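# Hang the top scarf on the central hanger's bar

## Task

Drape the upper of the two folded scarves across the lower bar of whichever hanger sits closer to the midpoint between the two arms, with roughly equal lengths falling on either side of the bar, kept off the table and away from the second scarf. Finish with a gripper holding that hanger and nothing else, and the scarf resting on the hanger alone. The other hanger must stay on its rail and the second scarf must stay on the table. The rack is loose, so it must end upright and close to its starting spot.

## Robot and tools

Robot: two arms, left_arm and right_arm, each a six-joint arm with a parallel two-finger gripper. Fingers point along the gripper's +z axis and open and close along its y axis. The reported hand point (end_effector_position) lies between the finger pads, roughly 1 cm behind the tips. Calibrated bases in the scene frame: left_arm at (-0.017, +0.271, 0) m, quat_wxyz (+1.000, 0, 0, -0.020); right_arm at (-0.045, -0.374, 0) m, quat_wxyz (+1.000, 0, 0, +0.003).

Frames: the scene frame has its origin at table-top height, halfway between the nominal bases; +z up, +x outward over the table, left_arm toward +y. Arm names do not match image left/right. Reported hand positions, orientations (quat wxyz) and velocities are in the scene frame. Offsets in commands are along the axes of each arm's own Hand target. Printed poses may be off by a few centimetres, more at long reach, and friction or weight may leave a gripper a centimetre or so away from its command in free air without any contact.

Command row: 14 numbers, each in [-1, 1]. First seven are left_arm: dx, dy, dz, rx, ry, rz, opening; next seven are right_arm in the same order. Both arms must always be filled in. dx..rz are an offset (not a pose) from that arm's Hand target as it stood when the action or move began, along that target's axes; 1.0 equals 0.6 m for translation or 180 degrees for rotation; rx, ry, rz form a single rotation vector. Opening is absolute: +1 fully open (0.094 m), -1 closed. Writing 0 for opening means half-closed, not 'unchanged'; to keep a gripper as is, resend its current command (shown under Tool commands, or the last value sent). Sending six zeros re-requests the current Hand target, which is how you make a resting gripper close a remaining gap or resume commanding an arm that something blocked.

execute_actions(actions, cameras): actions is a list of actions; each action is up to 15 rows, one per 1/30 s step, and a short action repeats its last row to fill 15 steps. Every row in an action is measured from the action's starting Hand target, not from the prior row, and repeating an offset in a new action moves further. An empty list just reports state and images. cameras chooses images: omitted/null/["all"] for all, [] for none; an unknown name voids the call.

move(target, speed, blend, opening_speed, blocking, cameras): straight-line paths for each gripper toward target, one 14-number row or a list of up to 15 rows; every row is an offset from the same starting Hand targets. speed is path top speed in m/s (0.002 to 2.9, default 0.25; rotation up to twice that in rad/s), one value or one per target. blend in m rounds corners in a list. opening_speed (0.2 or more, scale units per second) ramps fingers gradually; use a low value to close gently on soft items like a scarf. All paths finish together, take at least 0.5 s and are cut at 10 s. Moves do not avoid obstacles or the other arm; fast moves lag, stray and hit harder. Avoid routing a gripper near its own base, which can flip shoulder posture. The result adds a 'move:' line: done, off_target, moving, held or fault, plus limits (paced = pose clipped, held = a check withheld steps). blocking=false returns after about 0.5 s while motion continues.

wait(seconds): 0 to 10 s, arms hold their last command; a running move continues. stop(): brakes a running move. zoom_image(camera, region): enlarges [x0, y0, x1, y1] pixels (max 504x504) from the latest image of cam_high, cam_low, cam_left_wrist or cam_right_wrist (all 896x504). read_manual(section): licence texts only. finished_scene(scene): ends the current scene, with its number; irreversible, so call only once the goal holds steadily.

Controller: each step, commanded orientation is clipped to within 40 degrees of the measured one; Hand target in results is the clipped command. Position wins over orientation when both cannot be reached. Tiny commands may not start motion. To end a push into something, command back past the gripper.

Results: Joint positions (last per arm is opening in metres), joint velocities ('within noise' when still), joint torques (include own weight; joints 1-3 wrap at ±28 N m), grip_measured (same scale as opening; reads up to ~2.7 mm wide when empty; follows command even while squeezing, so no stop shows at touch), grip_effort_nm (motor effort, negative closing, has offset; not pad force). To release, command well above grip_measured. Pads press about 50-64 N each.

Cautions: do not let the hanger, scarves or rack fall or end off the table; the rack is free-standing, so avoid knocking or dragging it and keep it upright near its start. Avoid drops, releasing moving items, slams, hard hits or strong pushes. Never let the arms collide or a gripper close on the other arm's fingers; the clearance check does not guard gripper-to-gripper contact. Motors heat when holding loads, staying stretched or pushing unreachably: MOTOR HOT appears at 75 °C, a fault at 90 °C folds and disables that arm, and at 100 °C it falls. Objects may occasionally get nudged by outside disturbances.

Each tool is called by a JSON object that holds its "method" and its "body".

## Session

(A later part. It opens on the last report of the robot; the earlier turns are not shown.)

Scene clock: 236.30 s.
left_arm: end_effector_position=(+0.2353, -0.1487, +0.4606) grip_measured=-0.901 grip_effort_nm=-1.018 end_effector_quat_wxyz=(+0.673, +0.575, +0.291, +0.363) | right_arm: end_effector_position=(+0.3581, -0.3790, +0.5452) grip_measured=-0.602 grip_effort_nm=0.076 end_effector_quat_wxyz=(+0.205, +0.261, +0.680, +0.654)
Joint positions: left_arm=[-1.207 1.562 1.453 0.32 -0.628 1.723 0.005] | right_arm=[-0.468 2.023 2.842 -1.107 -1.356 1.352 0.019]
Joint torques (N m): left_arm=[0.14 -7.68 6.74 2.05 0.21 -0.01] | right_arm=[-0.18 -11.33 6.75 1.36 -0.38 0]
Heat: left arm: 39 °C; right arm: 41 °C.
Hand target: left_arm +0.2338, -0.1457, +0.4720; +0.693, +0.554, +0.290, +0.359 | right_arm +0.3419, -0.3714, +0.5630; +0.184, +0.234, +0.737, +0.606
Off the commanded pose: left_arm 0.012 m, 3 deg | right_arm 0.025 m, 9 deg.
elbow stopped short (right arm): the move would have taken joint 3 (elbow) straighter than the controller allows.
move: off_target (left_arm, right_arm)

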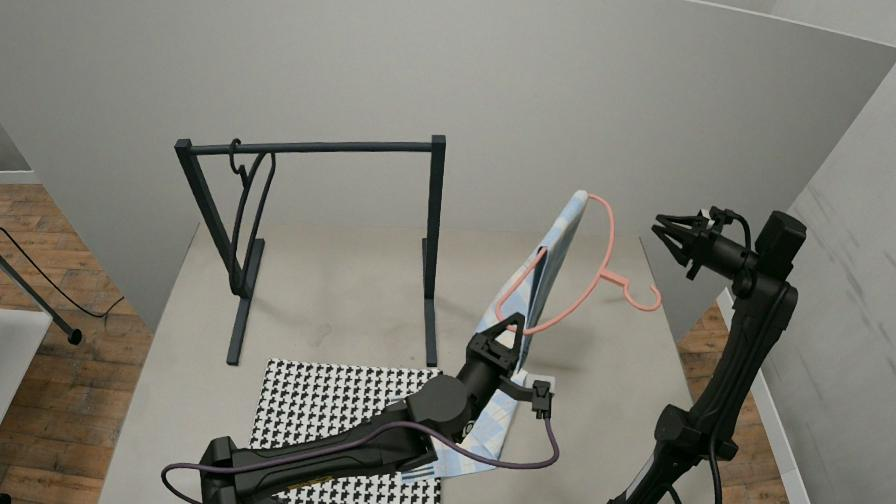

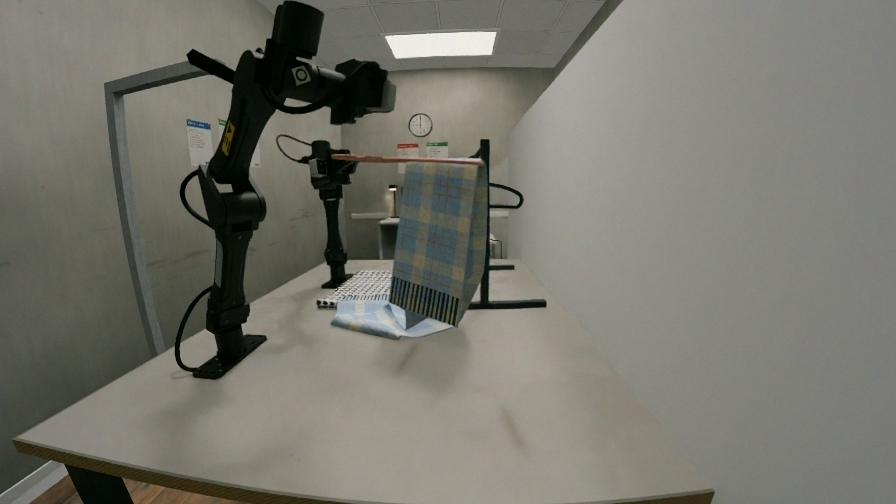

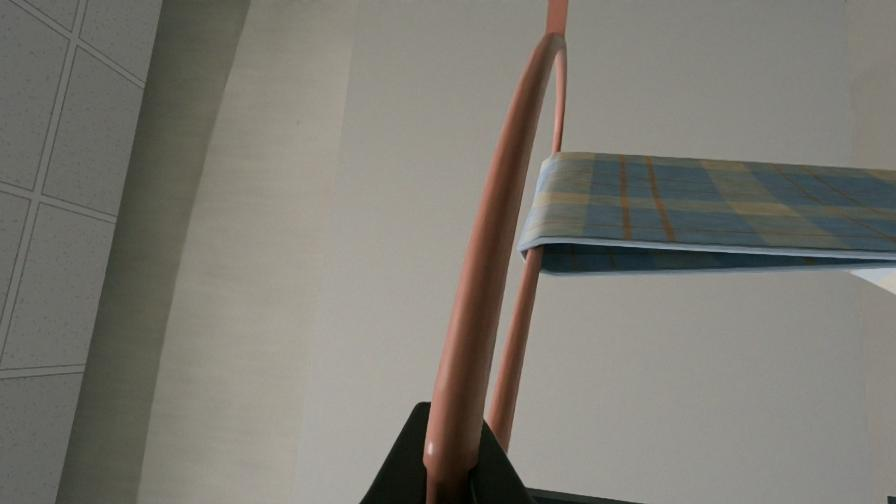

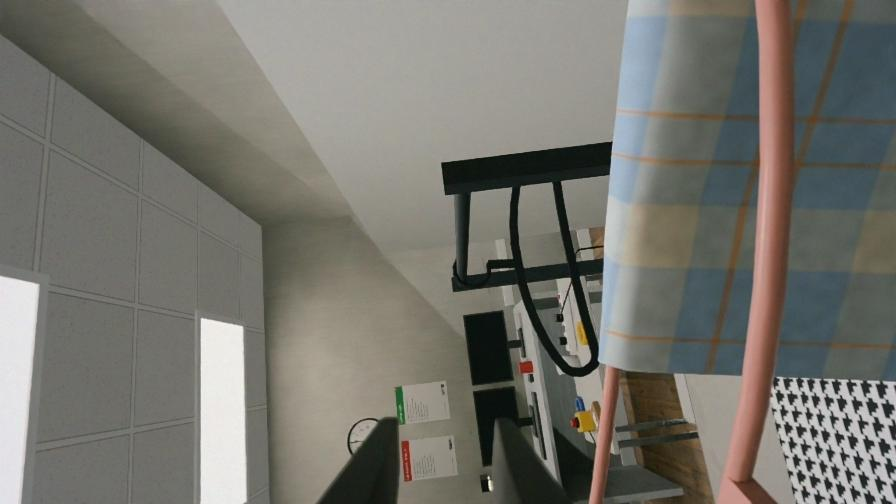

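{"method": "move", "body": {"target": [[0,0,0,0,0,0,-1,-0.1397,-0.142,-0.182,-0.0017,-0.136,0.027,-0.6],[0.125,-0.0785,0.109,0.0006,-0.1357,-0.0303,-1,-0.128,-0.708,-0.0405,-0.0017,-0.136,0.027,-0.6]], "speed": [0.2,0.15]}}

Scene clock: 245.57 s.
left_arm: end_effector_position=(+0.3384, -0.1278, +0.4134) grip_measured=-0.901 grip_effort_nm=-1.013 end_effector_quat_wxyz=(+0.729, +0.632, +0.178, +0.193) | right_arm: end_effector_position=(+0.3408, -0.5056, +0.1592) grip_measured=-0.602 grip_effort_nm=0.081 end_effector_quat_wxyz=(+0.320, +0.383, +0.670, +0.549)
Joint positions: left_arm=[-0.711 1.648 1.395 0.396 0.283 1.515 0.005] | right_arm=[-0.762 1.713 0.851 0.265 -1.223 0.994 0.019]
Joint torques (N m): left_arm=[0.24 -7.9 10.22 2.21 0.08 -0.14] | right_arm=[0.81 -7.08 4.94 1.31 -0.29 0.01]
Heat: left arm: 41 °C; right arm: 41 °C.
Hand target: left_arm +0.3374, -0.1269, +0.4399; +0.754, +0.604, +0.163, +0.200 | right_arm +0.3398, -0.5004, +0.1503; +0.311, +0.387, +0.670, +0.552
Off the commanded pose: left_arm 0.027 m, 5 deg | right_arm 0.010 m, 1 deg.
move: off_target (left_arm)

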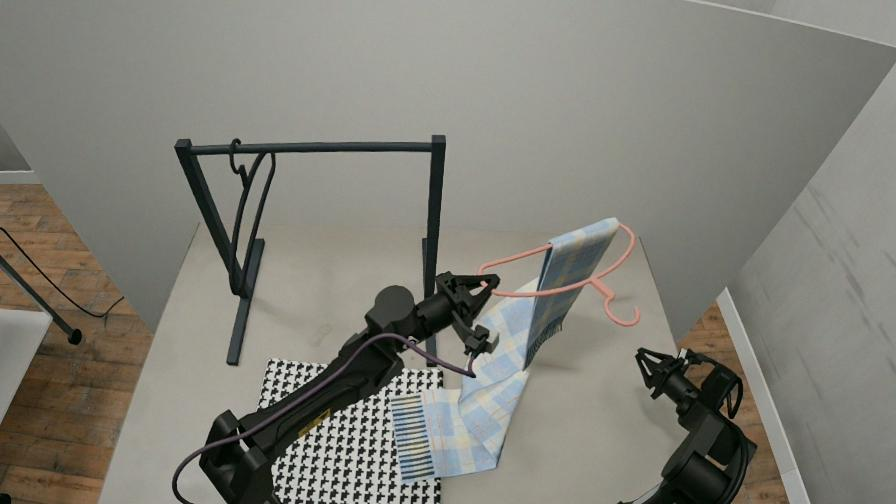

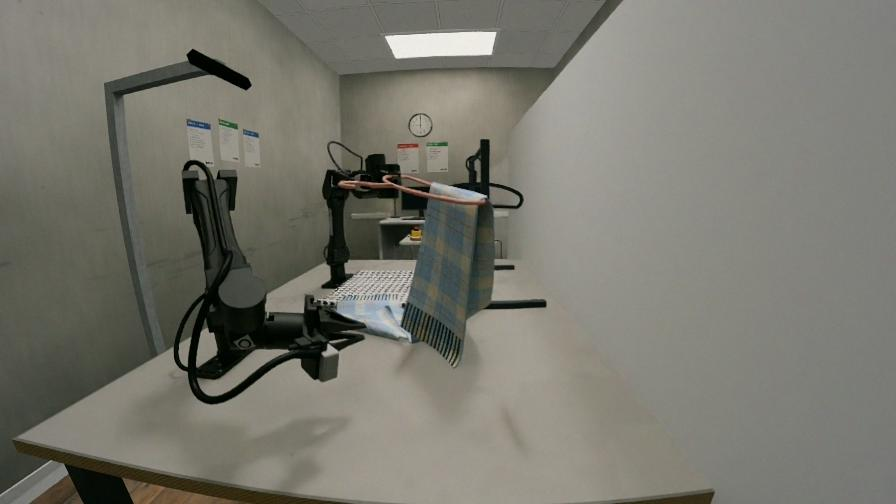

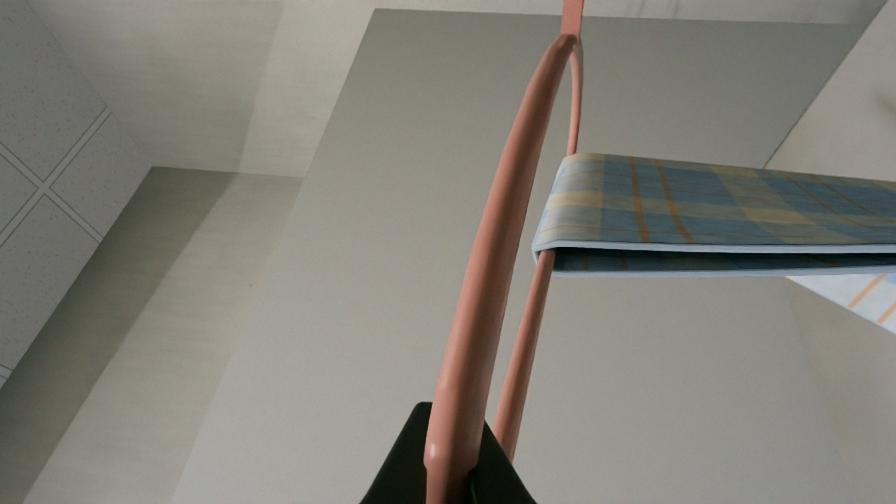

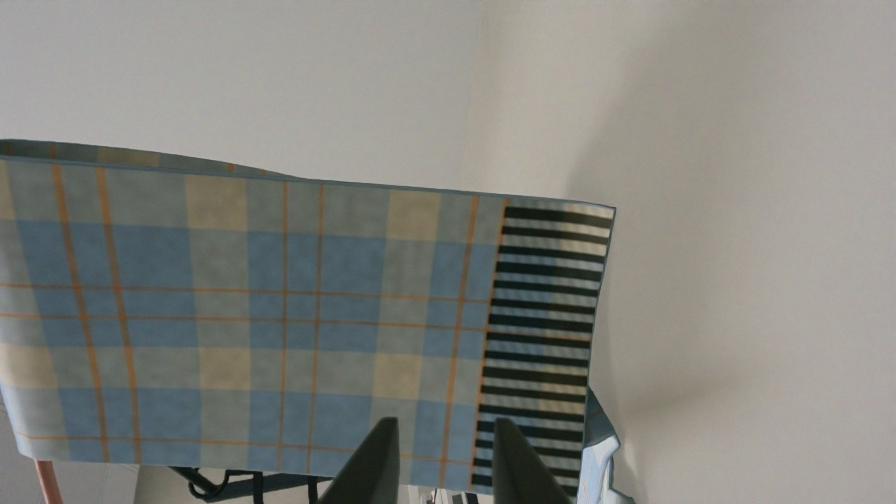

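{"method": "move", "body": {"target": [0,0,0,0,0,-0.44,-1,0,0,0,0,0,0,-0.6], "speed": 0.3}}

Scene clock: 249.57 s.
left_arm: end_effector_position=(+0.3373, -0.1284, +0.4133) grip_measured=-0.900 grip_effort_nm=-1.018 end_effector_quat_wxyz=(+0.684, +0.375, +0.539, -0.318) | right_arm: end_effector_position=(+0.3409, -0.5057, +0.1595) grip_measured=-0.602 grip_effort_nm=0.076 end_effector_quat_wxyz=(+0.321, +0.383, +0.670, +0.549)
Joint positions: left_arm=[-0.711 1.648 1.395 0.396 0.29 0.131 0.005] | right_arm=[-0.762 1.713 0.851 0.267 -1.223 0.995 0.019]
Joint torques (N m): left_arm=[0.25 -7.88 10.21 2.21 0.01 -0.14] | right_arm=[0.81 -7.08 4.89 1.3 -0.28 -0.01]
Heat: left arm: 41 °C; right arm: 40 °C.
Hand target: left_arm +0.3375, -0.1269, +0.4398; +0.709, +0.361, +0.511, -0.326 | right_arm +0.3398, -0.5004, +0.1503; +0.311, +0.387, +0.670, +0.552
Off the commanded pose: left_arm 0.027 m, 5 deg | right_arm 0.011 m, 1 deg.
move: off_target (left_arm, right_arm)

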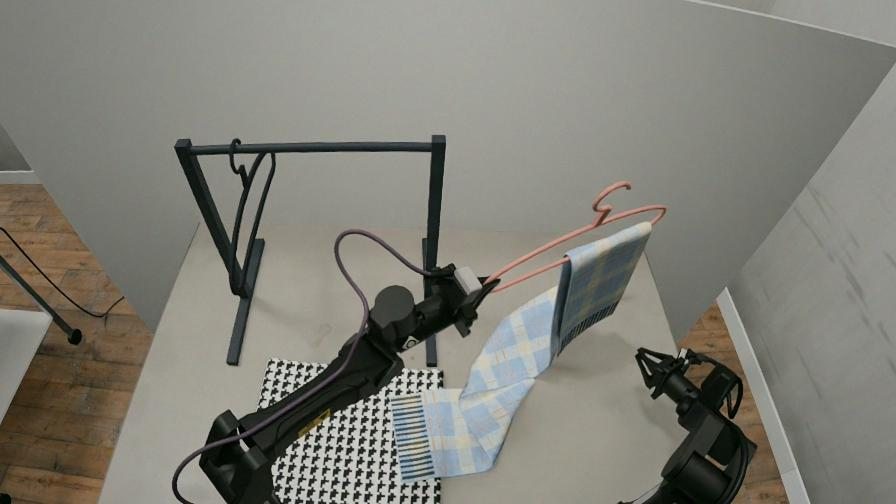

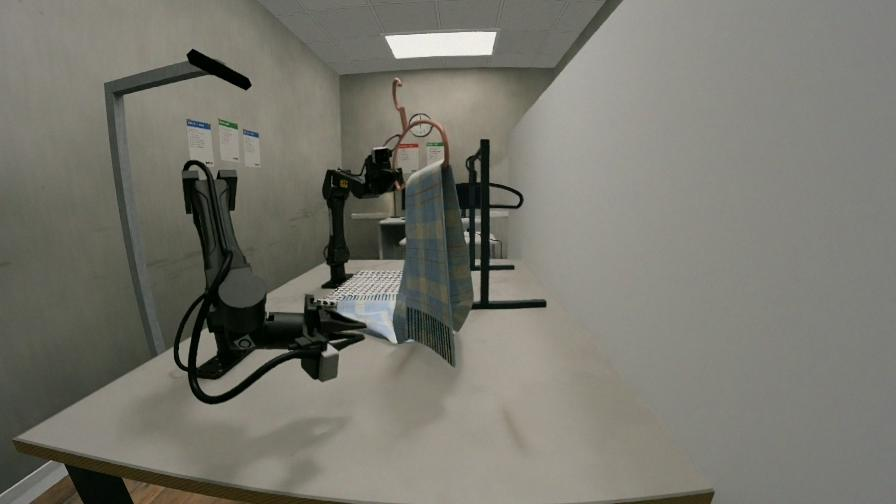

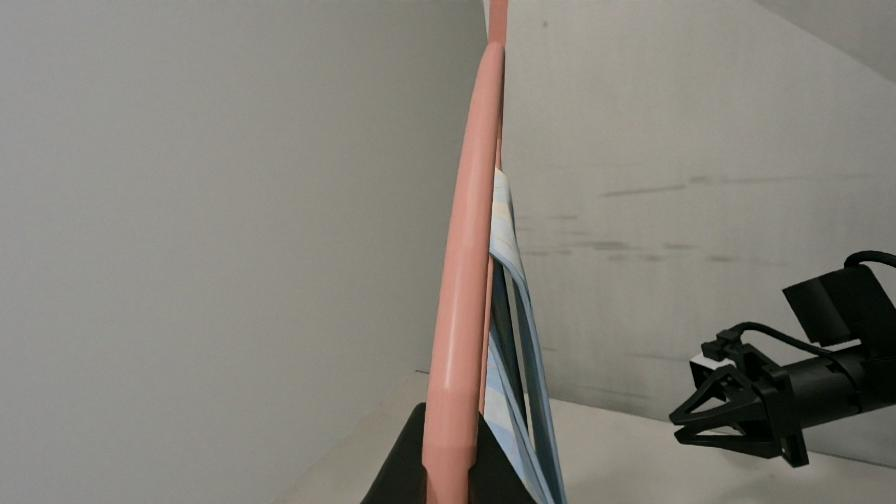

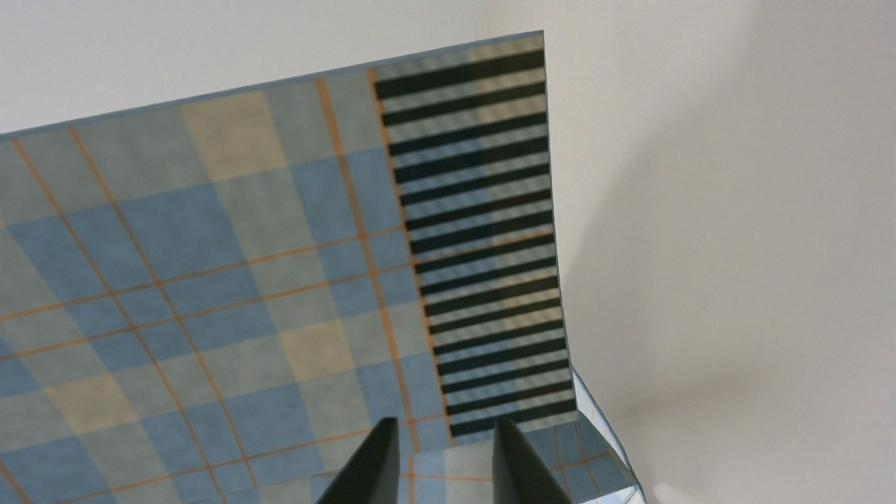

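{"method": "move", "body": {"target": [[0.08,-0.015,-0.018,0,0,0,-1,0,0,0,0,0,0,-0.6],[0.248,0.089,-0.051,0,0,0,-1,0,0,0,0,0,0,-0.6]], "speed": 0.12, "blend": [0.03,0]}}

{"method": "zoom_image", "body": {"camera": "cam_low", "region": [300, 130, 540, 400]}}

Scene clock: 254.40 s.
left_arm: end_effector_position=(+0.4082, -0.0885, +0.2954) grip_measured=-0.900 grip_effort_nm=-1.018 end_effector_quat_wxyz=(+0.699, +0.365, +0.524, -0.322) | right_arm: end_effector_position=(+0.3409, -0.5058, +0.1596) grip_measured=-0.602 grip_effort_nm=0.085 end_effector_quat_wxyz=(+0.321, +0.383, +0.670, +0.549)
Joint positions: left_arm=[-0.516 1.899 1.16 0.947 0.475 0.08 0.005] | right_arm=[-0.762 1.713 0.851 0.268 -1.223 0.995 0.019]
Joint torques (N m): left_arm=[0.13 -9.32 6.38 2.02 -0.01 -0.13] | right_arm=[0.83 -7.06 4.89 1.29 -0.28 -0.01]
Heat: left arm: 41 °C; right arm: 40 °C.
Hand target: left_arm +0.4063, -0.0870, +0.3000; +0.709, +0.361, +0.511, -0.326 | right_arm +0.3398, -0.5004, +0.1503; +0.311, +0.387, +0.670, +0.552
Off the commanded pose: left_arm 0.005 m, 2 deg | right_arm 0.011 m, 1 deg.
move: off_target (right_arm); blend cut to 0.0247 m at target 1

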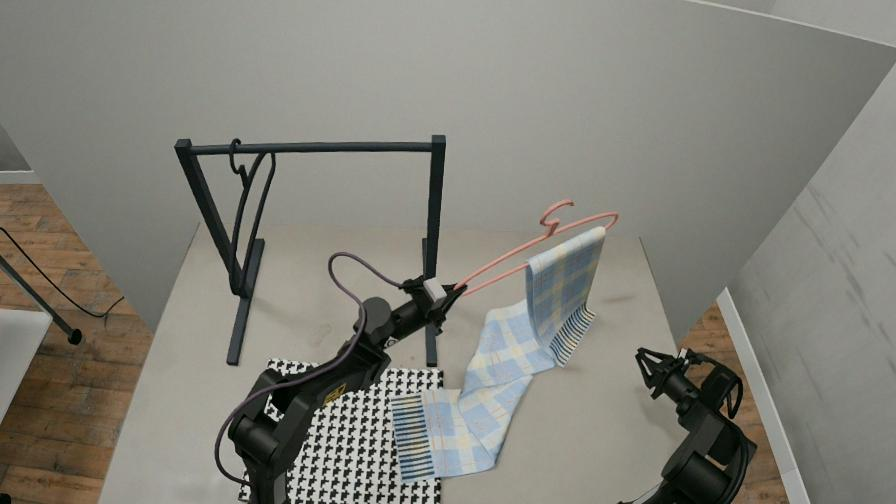

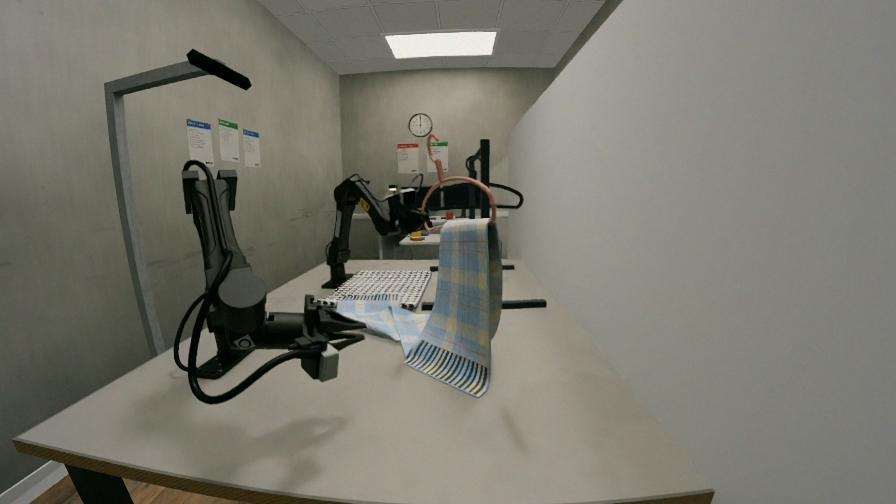

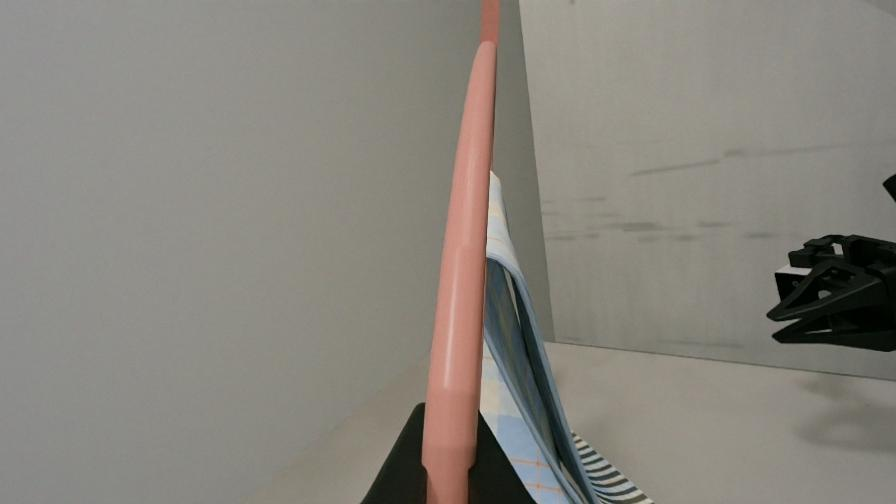

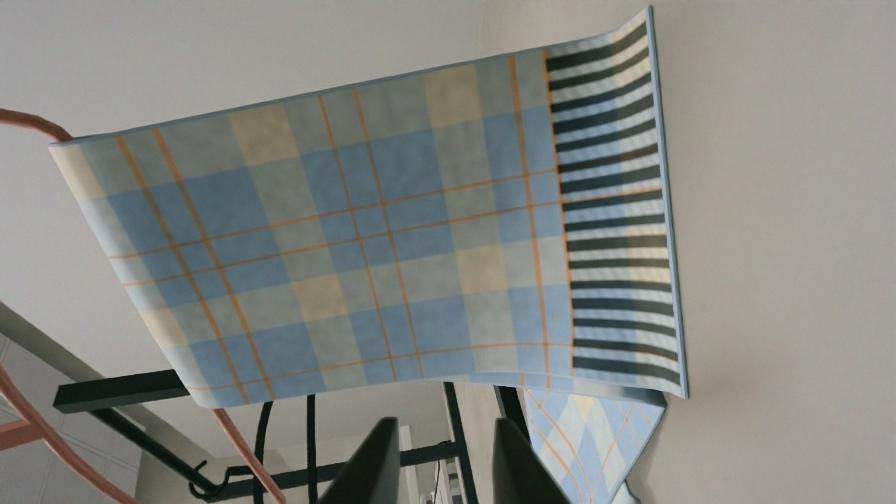

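Scaled by 1.867.

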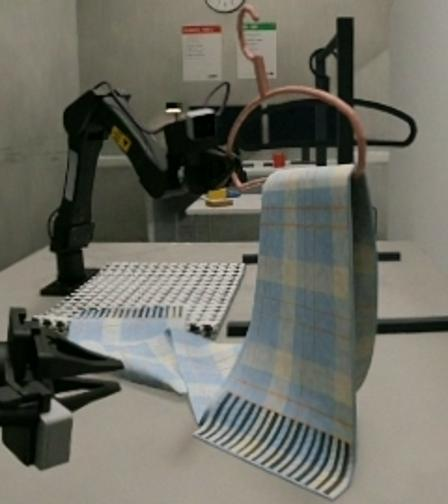

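{"method": "move", "body": {"target": [0,0,0,0,0,0,-1,-0.0227,-0.1183,0.171,0.1034,0.0748,-0.0317,-0.4], "speed": 0.15}}

{"method": "zoom_image", "body": {"camera": "cam_low", "region": [340, 230, 580, 430]}}

Scene clock: 258.33 s.
left_arm: end_effector_position=(+0.4080, -0.0885, +0.2956) grip_measured=-0.900 grip_effort_nm=-1.018 end_effector_quat_wxyz=(+0.699, +0.365, +0.524, -0.323) | right_arm: end_effector_position=(+0.4144, -0.4661, +0.0622) grip_measured=-0.402 grip_effort_nm=0.090 end_effector_quat_wxyz=(+0.190, +0.339, +0.797, +0.463)
Joint positions: left_arm=[-0.516 1.899 1.16 0.948 0.476 0.079 0.005] | right_arm=[-0.53 2.117 1.34 -0.366 -0.989 0.513 0.028]
Joint torques (N m): left_arm=[0.14 -9.32 6.38 2.04 -0.01 -0.11] | right_arm=[0.43 -9.43 9.52 0.62 -0.41 -0.11]
Heat: left arm: 42 °C; right arm: 40 °C.
Hand target: left_arm +0.4063, -0.0870, +0.3000; +0.709, +0.361, +0.511, -0.326 | right_arm +0.4209, -0.4675, +0.0604; +0.191, +0.332, +0.800, +0.462
Off the commanded pose: left_arm 0.005 m, 2 deg | right_arm 0.007 m, 1 deg.
move: done

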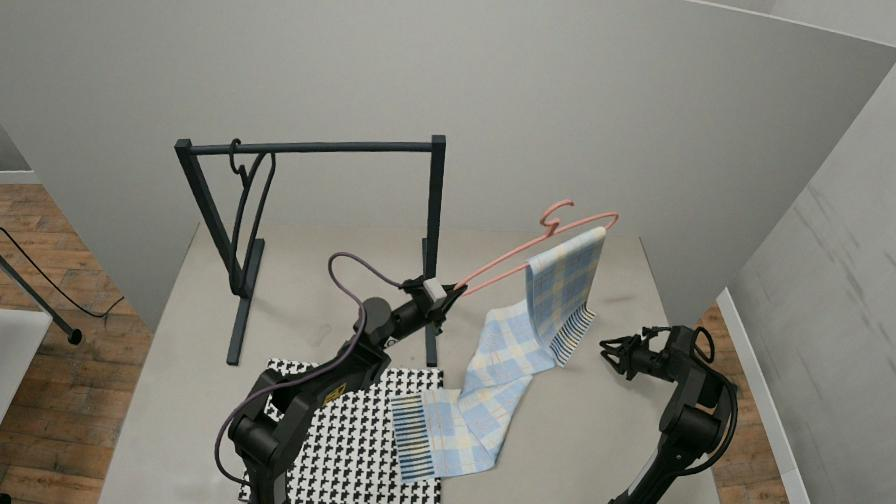

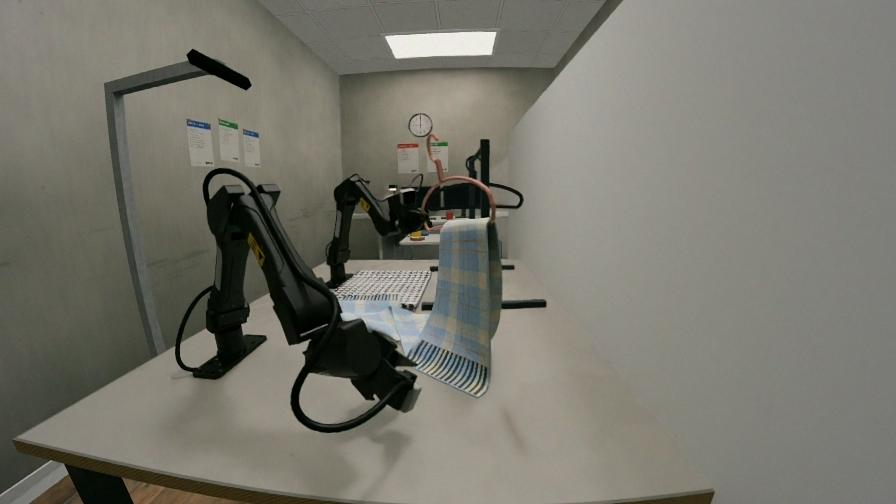

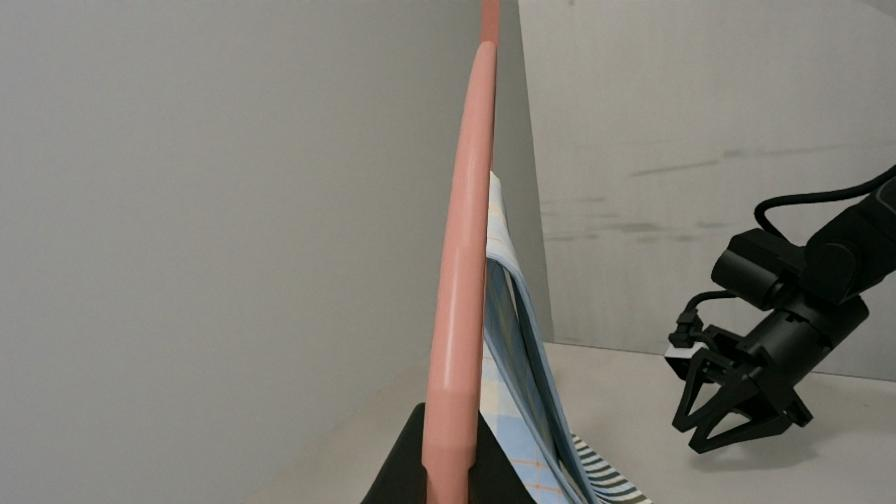

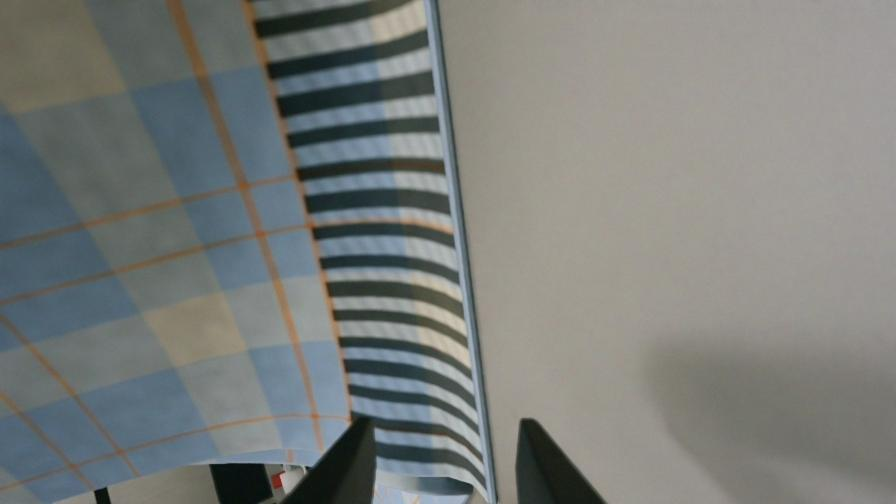

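Scaled by 2.100.

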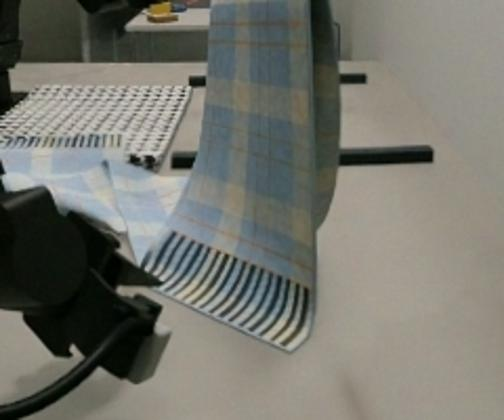

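{"method": "move", "body": {"target": [0,0,0,0,0,0,-1,0.037,-0.001,0.132,0,0,0,-0.4], "speed": 0.1, "cameras": ["cam_low","cam_right_wrist","cam_high"]}}

{"method": "zoom_image", "body": {"camera": "cam_low", "region": [380, 290, 540, 430]}}

Scene clock: 260.70 s.
left_arm: end_effector_position=(+0.4079, -0.0885, +0.2957) grip_measured=-0.900 grip_effort_nm=-1.018 end_effector_quat_wxyz=(+0.699, +0.365, +0.523, -0.323) | right_arm: end_effector_position=(+0.4597, -0.4071, +0.0388) grip_measured=-0.402 grip_effort_nm=0.076 end_effector_quat_wxyz=(+0.208, +0.322, +0.799, +0.463)
Joint positions: left_arm=[-0.516 1.899 1.16 0.949 0.476 0.079 0.005] | right_arm=[-0.354 2.188 1.293 -0.004 -0.903 0.753 0.028]
Joint torques (N m): left_arm=[0.13 -9.32 6.39 2.04 -0.02 -0.11] | right_arm=[0.32 -9.8 4.45 1.17 -0.32 0.01]
Heat: left arm: 42 °C; right arm: 40 °C.
Hand target: left_arm +0.4063, -0.0870, +0.3000; +0.709, +0.361, +0.511, -0.326 | right_arm +0.4534, -0.4034, +0.0203; +0.191, +0.332, +0.800, +0.462
Off the commanded pose: left_arm 0.005 m, 2 deg | right_arm 0.020 m, 2 deg.
move: off_target (right_arm)
Images, in order (width x height): cam_high 896x504, cam_low 896x504, cam_right_wrist 896x504.

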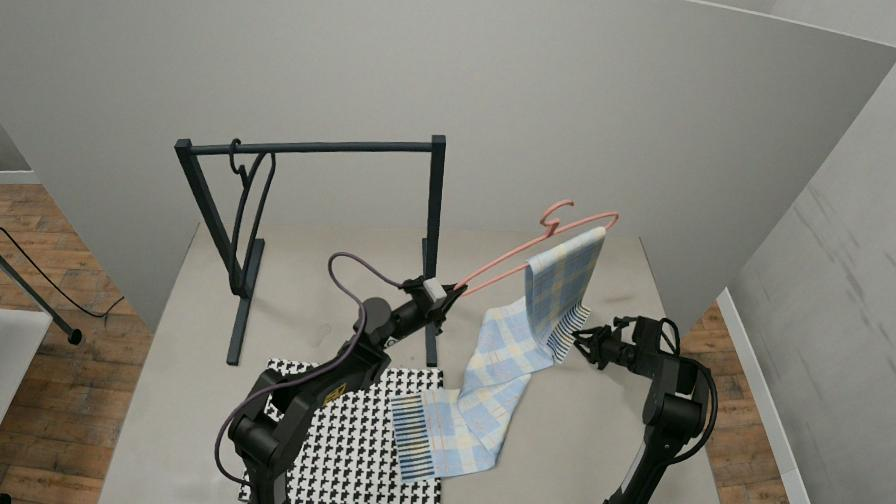

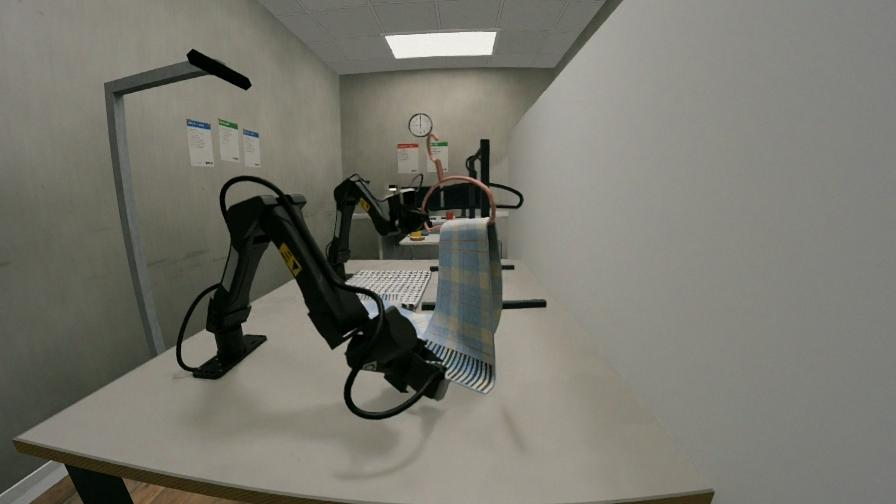

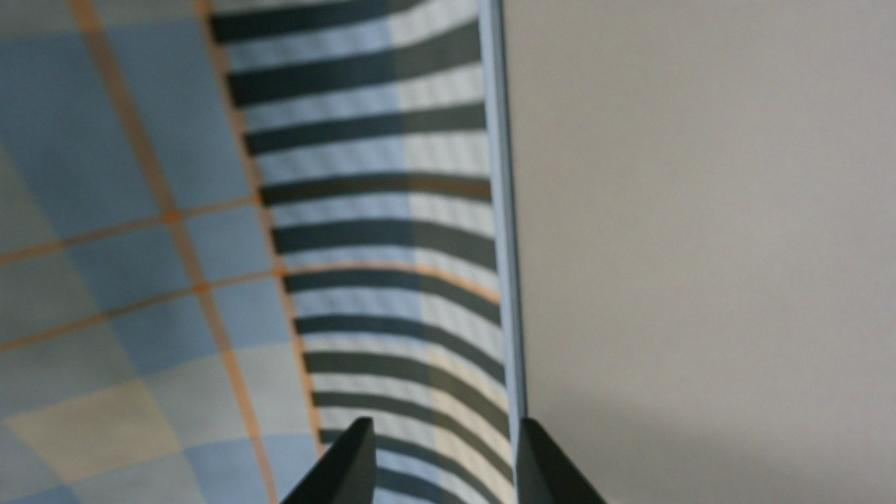

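Scaled by 3.150.

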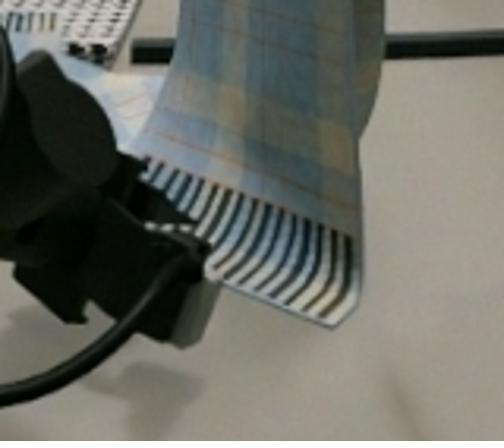

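{"method": "move", "body": {"target": [0,0,0,0,0,0,-1,-0.034,-0.003,0.036,0,0,0,-0.4], "speed": 0.08, "cameras": ["cam_low","cam_right_wrist","cam_high"]}}

{"method": "zoom_image", "body": {"camera": "cam_low", "region": [380, 290, 540, 430]}}

Scene clock: 262.97 s.
left_arm: end_effector_position=(+0.4079, -0.0885, +0.2958) grip_measured=-0.900 grip_effort_nm=-1.018 end_effector_quat_wxyz=(+0.699, +0.365, +0.523, -0.323) | right_arm: end_effector_position=(+0.4813, -0.4064, +0.0365) grip_measured=-0.402 grip_effort_nm=0.076 end_effector_quat_wxyz=(+0.217, +0.308, +0.794, +0.477)
Joint positions: left_arm=[-0.516 1.899 1.16 0.949 0.476 0.079 0.005] | right_arm=[-0.343 2.264 1.378 0.036 -0.927 0.775 0.028]
Joint torques (N m): left_arm=[0.13 -9.31 6.38 2.03 -0.02 -0.12] | right_arm=[0.81 -8.57 7.71 0.78 0.01 -0.02]
Heat: left arm: 42 °C; right arm: 41 °C.
Hand target: left_arm +0.4063, -0.0870, +0.3000; +0.709, +0.361, +0.511, -0.326 | right_arm +0.4805, -0.4053, +0.0080; +0.191, +0.332, +0.800, +0.462
Off the commanded pose: left_arm 0.005 m, 2 deg | right_arm 0.029 m, 4 deg.
move: off_target (right_arm)
Images, in order (width x height): cam_high 896x504, cam_low 896x504, cam_right_wrist 896x504.

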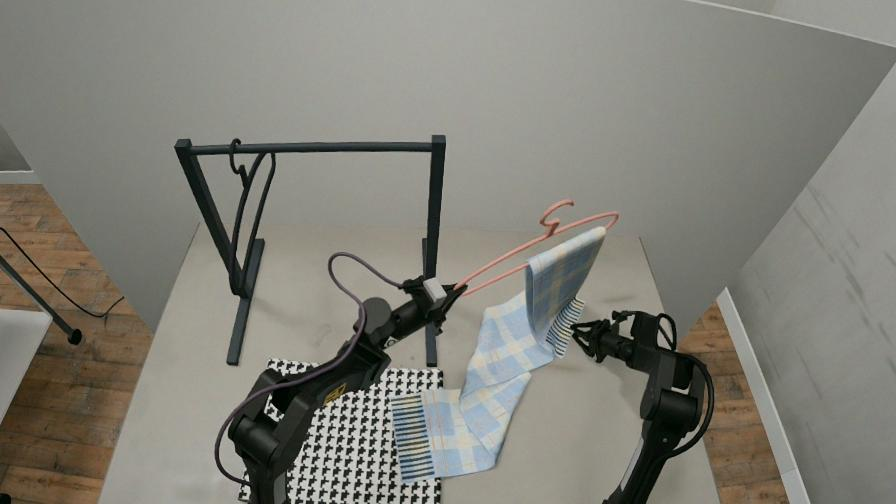

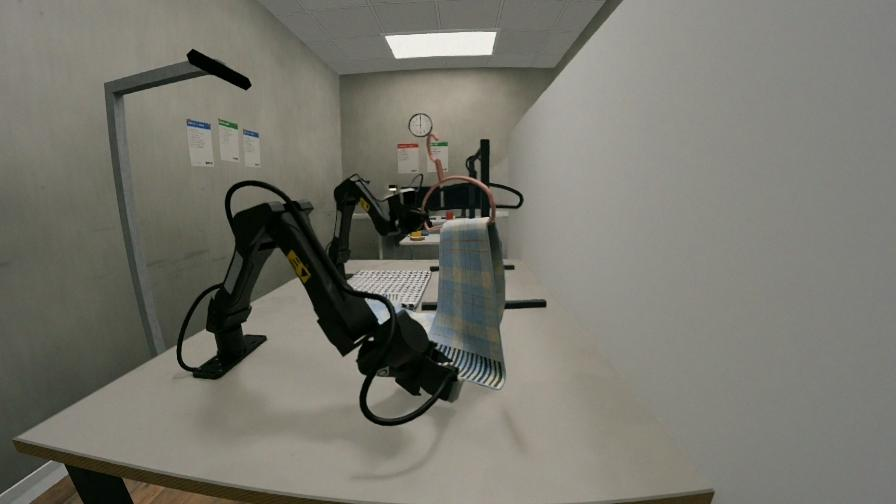

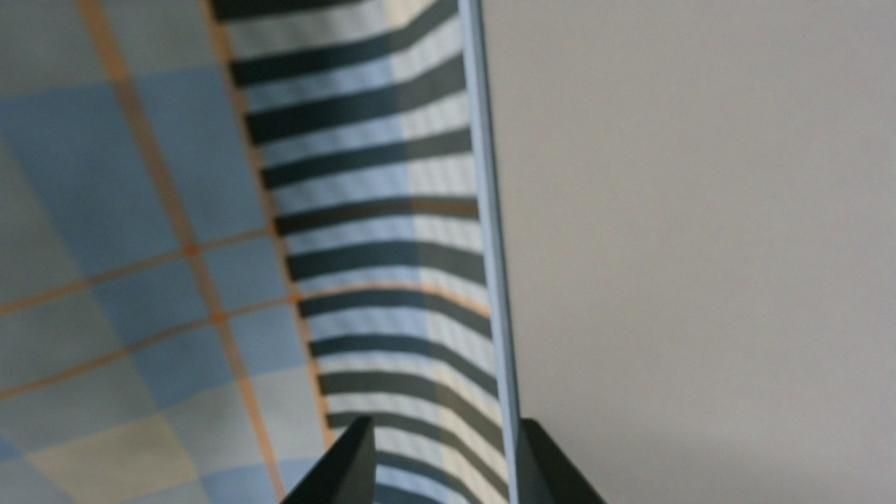

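Scaled by 3.150.

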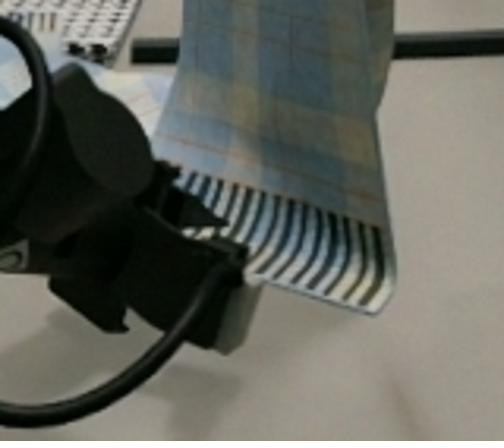

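{"method": "move", "body": {"target": [[0,0,0,0,0,0,-1,-0.0073,0.0624,-0.0485,0,0,0,-0.4],[0,0,0,0,0,0,-1,-0.1133,0.0742,-0.028,0,0,0,-0.4]], "speed": 0.08, "cameras": ["cam_low","cam_right_wrist"]}}

Scene clock: 266.13 s.
left_arm: end_effector_position=(+0.4079, -0.0885, +0.2959) grip_measured=-0.900 grip_effort_nm=-1.018 end_effector_quat_wxyz=(+0.699, +0.365, +0.523, -0.323) | right_arm: end_effector_position=(+0.5295, -0.4430, +0.0602) grip_measured=-0.402 grip_effort_nm=0.085 end_effector_quat_wxyz=(+0.190, +0.335, +0.799, +0.461)
Joint positions: left_arm=[-0.516 1.899 1.16 0.949 0.476 0.079 0.005] | right_arm=[-0.373 2.428 1.848 -0.379 -0.91 0.733 0.028]
Joint torques (N m): left_arm=[0.14 -9.31 6.38 2.03 -0.02 -0.11] | right_arm=[-0.59 -11.82 10.65 0.93 -0.41 -0.15]
Heat: left arm: 43 °C; right arm: 41 °C.
Hand target: left_arm +0.4063, -0.0870, +0.3000; +0.709, +0.361, +0.511, -0.326 | right_arm +0.5340, -0.4480, +0.0548; +0.191, +0.332, +0.800, +0.462
Off the commanded pose: left_arm 0.005 m, 2 deg | right_arm 0.009 m, 0 deg.
move: done
Images, in order (width x height): cam_low 896x504, cam_right_wrist 896x504.

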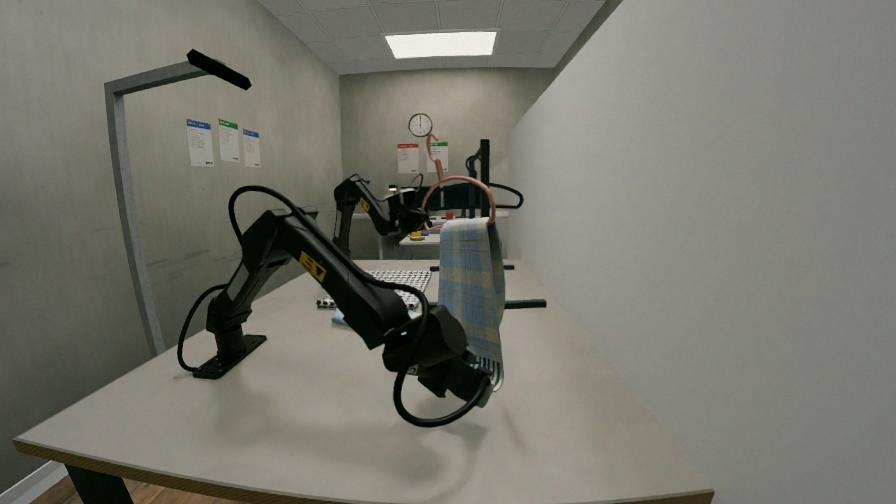

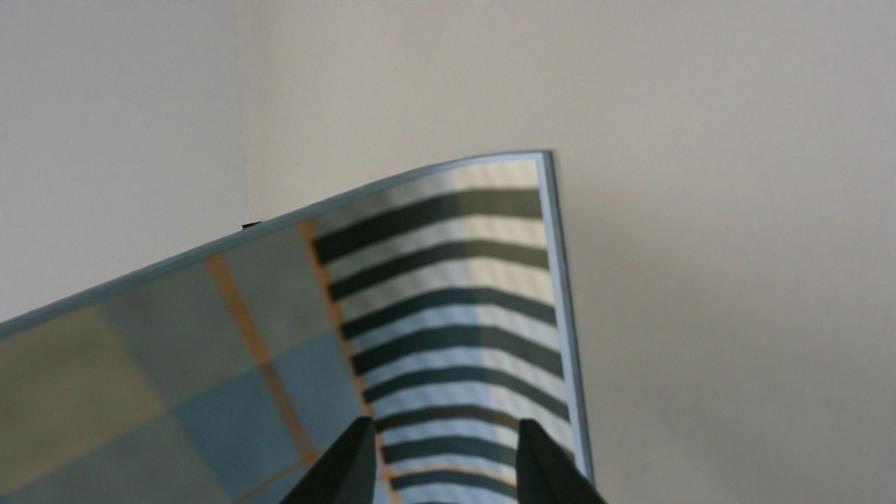

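{"method": "move", "body": {"target": [0,0,0,0,0,0,-1,0.089,-0.057,0.001,0,0,0,-0.4], "speed": 0.08, "cameras": ["cam_low","cam_right_wrist"]}}

{"method": "zoom_image", "body": {"camera": "cam_low", "region": [380, 290, 540, 430]}}

Scene clock: 268.43 s.
left_arm: end_effector_position=(+0.4079, -0.0885, +0.2959) grip_measured=-0.900 grip_effort_nm=-1.009 end_effector_quat_wxyz=(+0.699, +0.365, +0.523, -0.323) | right_arm: end_effector_position=(+0.4963, -0.4268, +0.0370) grip_measured=-0.402 grip_effort_nm=0.090 end_effector_quat_wxyz=(+0.215, +0.311, +0.796, +0.474)
Joint positions: left_arm=[-0.516 1.899 1.16 0.949 0.476 0.079 0.005] | right_arm=[-0.373 2.329 1.515 -0.076 -0.94 0.732 0.028]
Joint torques (N m): left_arm=[0.13 -9.31 6.38 2.02 -0.01 -0.12] | right_arm=[0.65 -14.3 3.58 0.65 -0.07 0.02]
Heat: left arm: 43 °C; right arm: 42 °C.
Hand target: left_arm +0.4063, -0.0870, +0.3000; +0.709, +0.361, +0.511, -0.326 | right_arm +0.4845, -0.4219, +0.0250; +0.191, +0.332, +0.800, +0.462
Off the commanded pose: left_arm 0.005 m, 2 deg | right_arm 0.018 m, 4 deg.
move: off_target (right_arm)
Images, in order (width x height): cam_low 896x504, cam_right_wrist 896x504.

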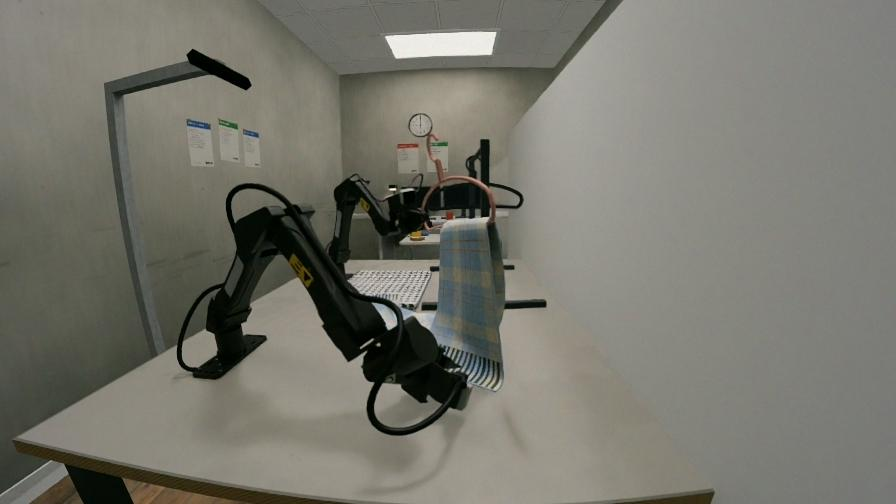

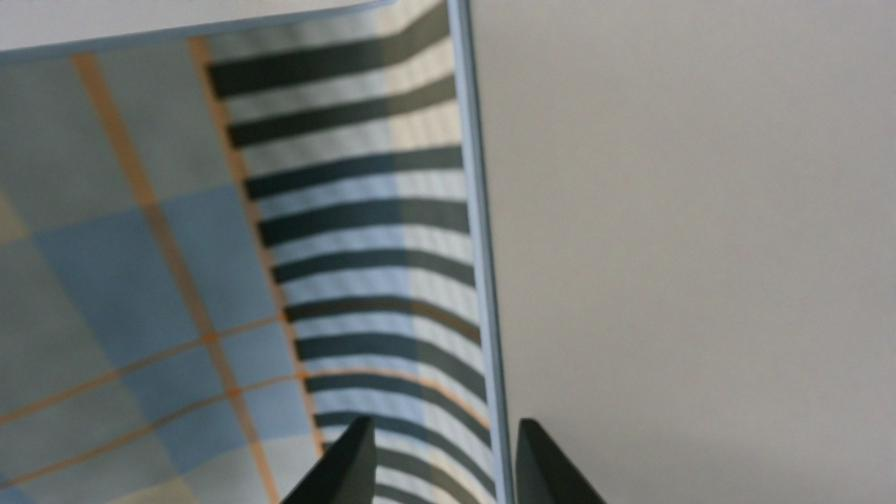

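Scaled by 3.150.

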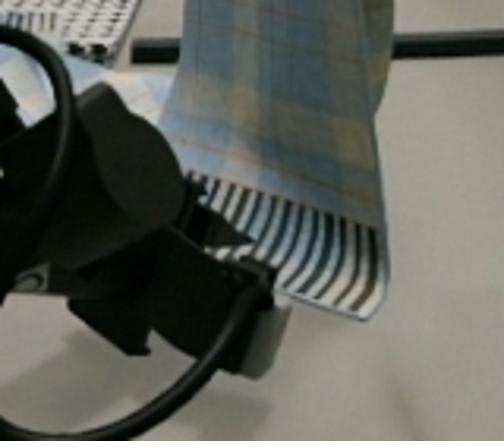

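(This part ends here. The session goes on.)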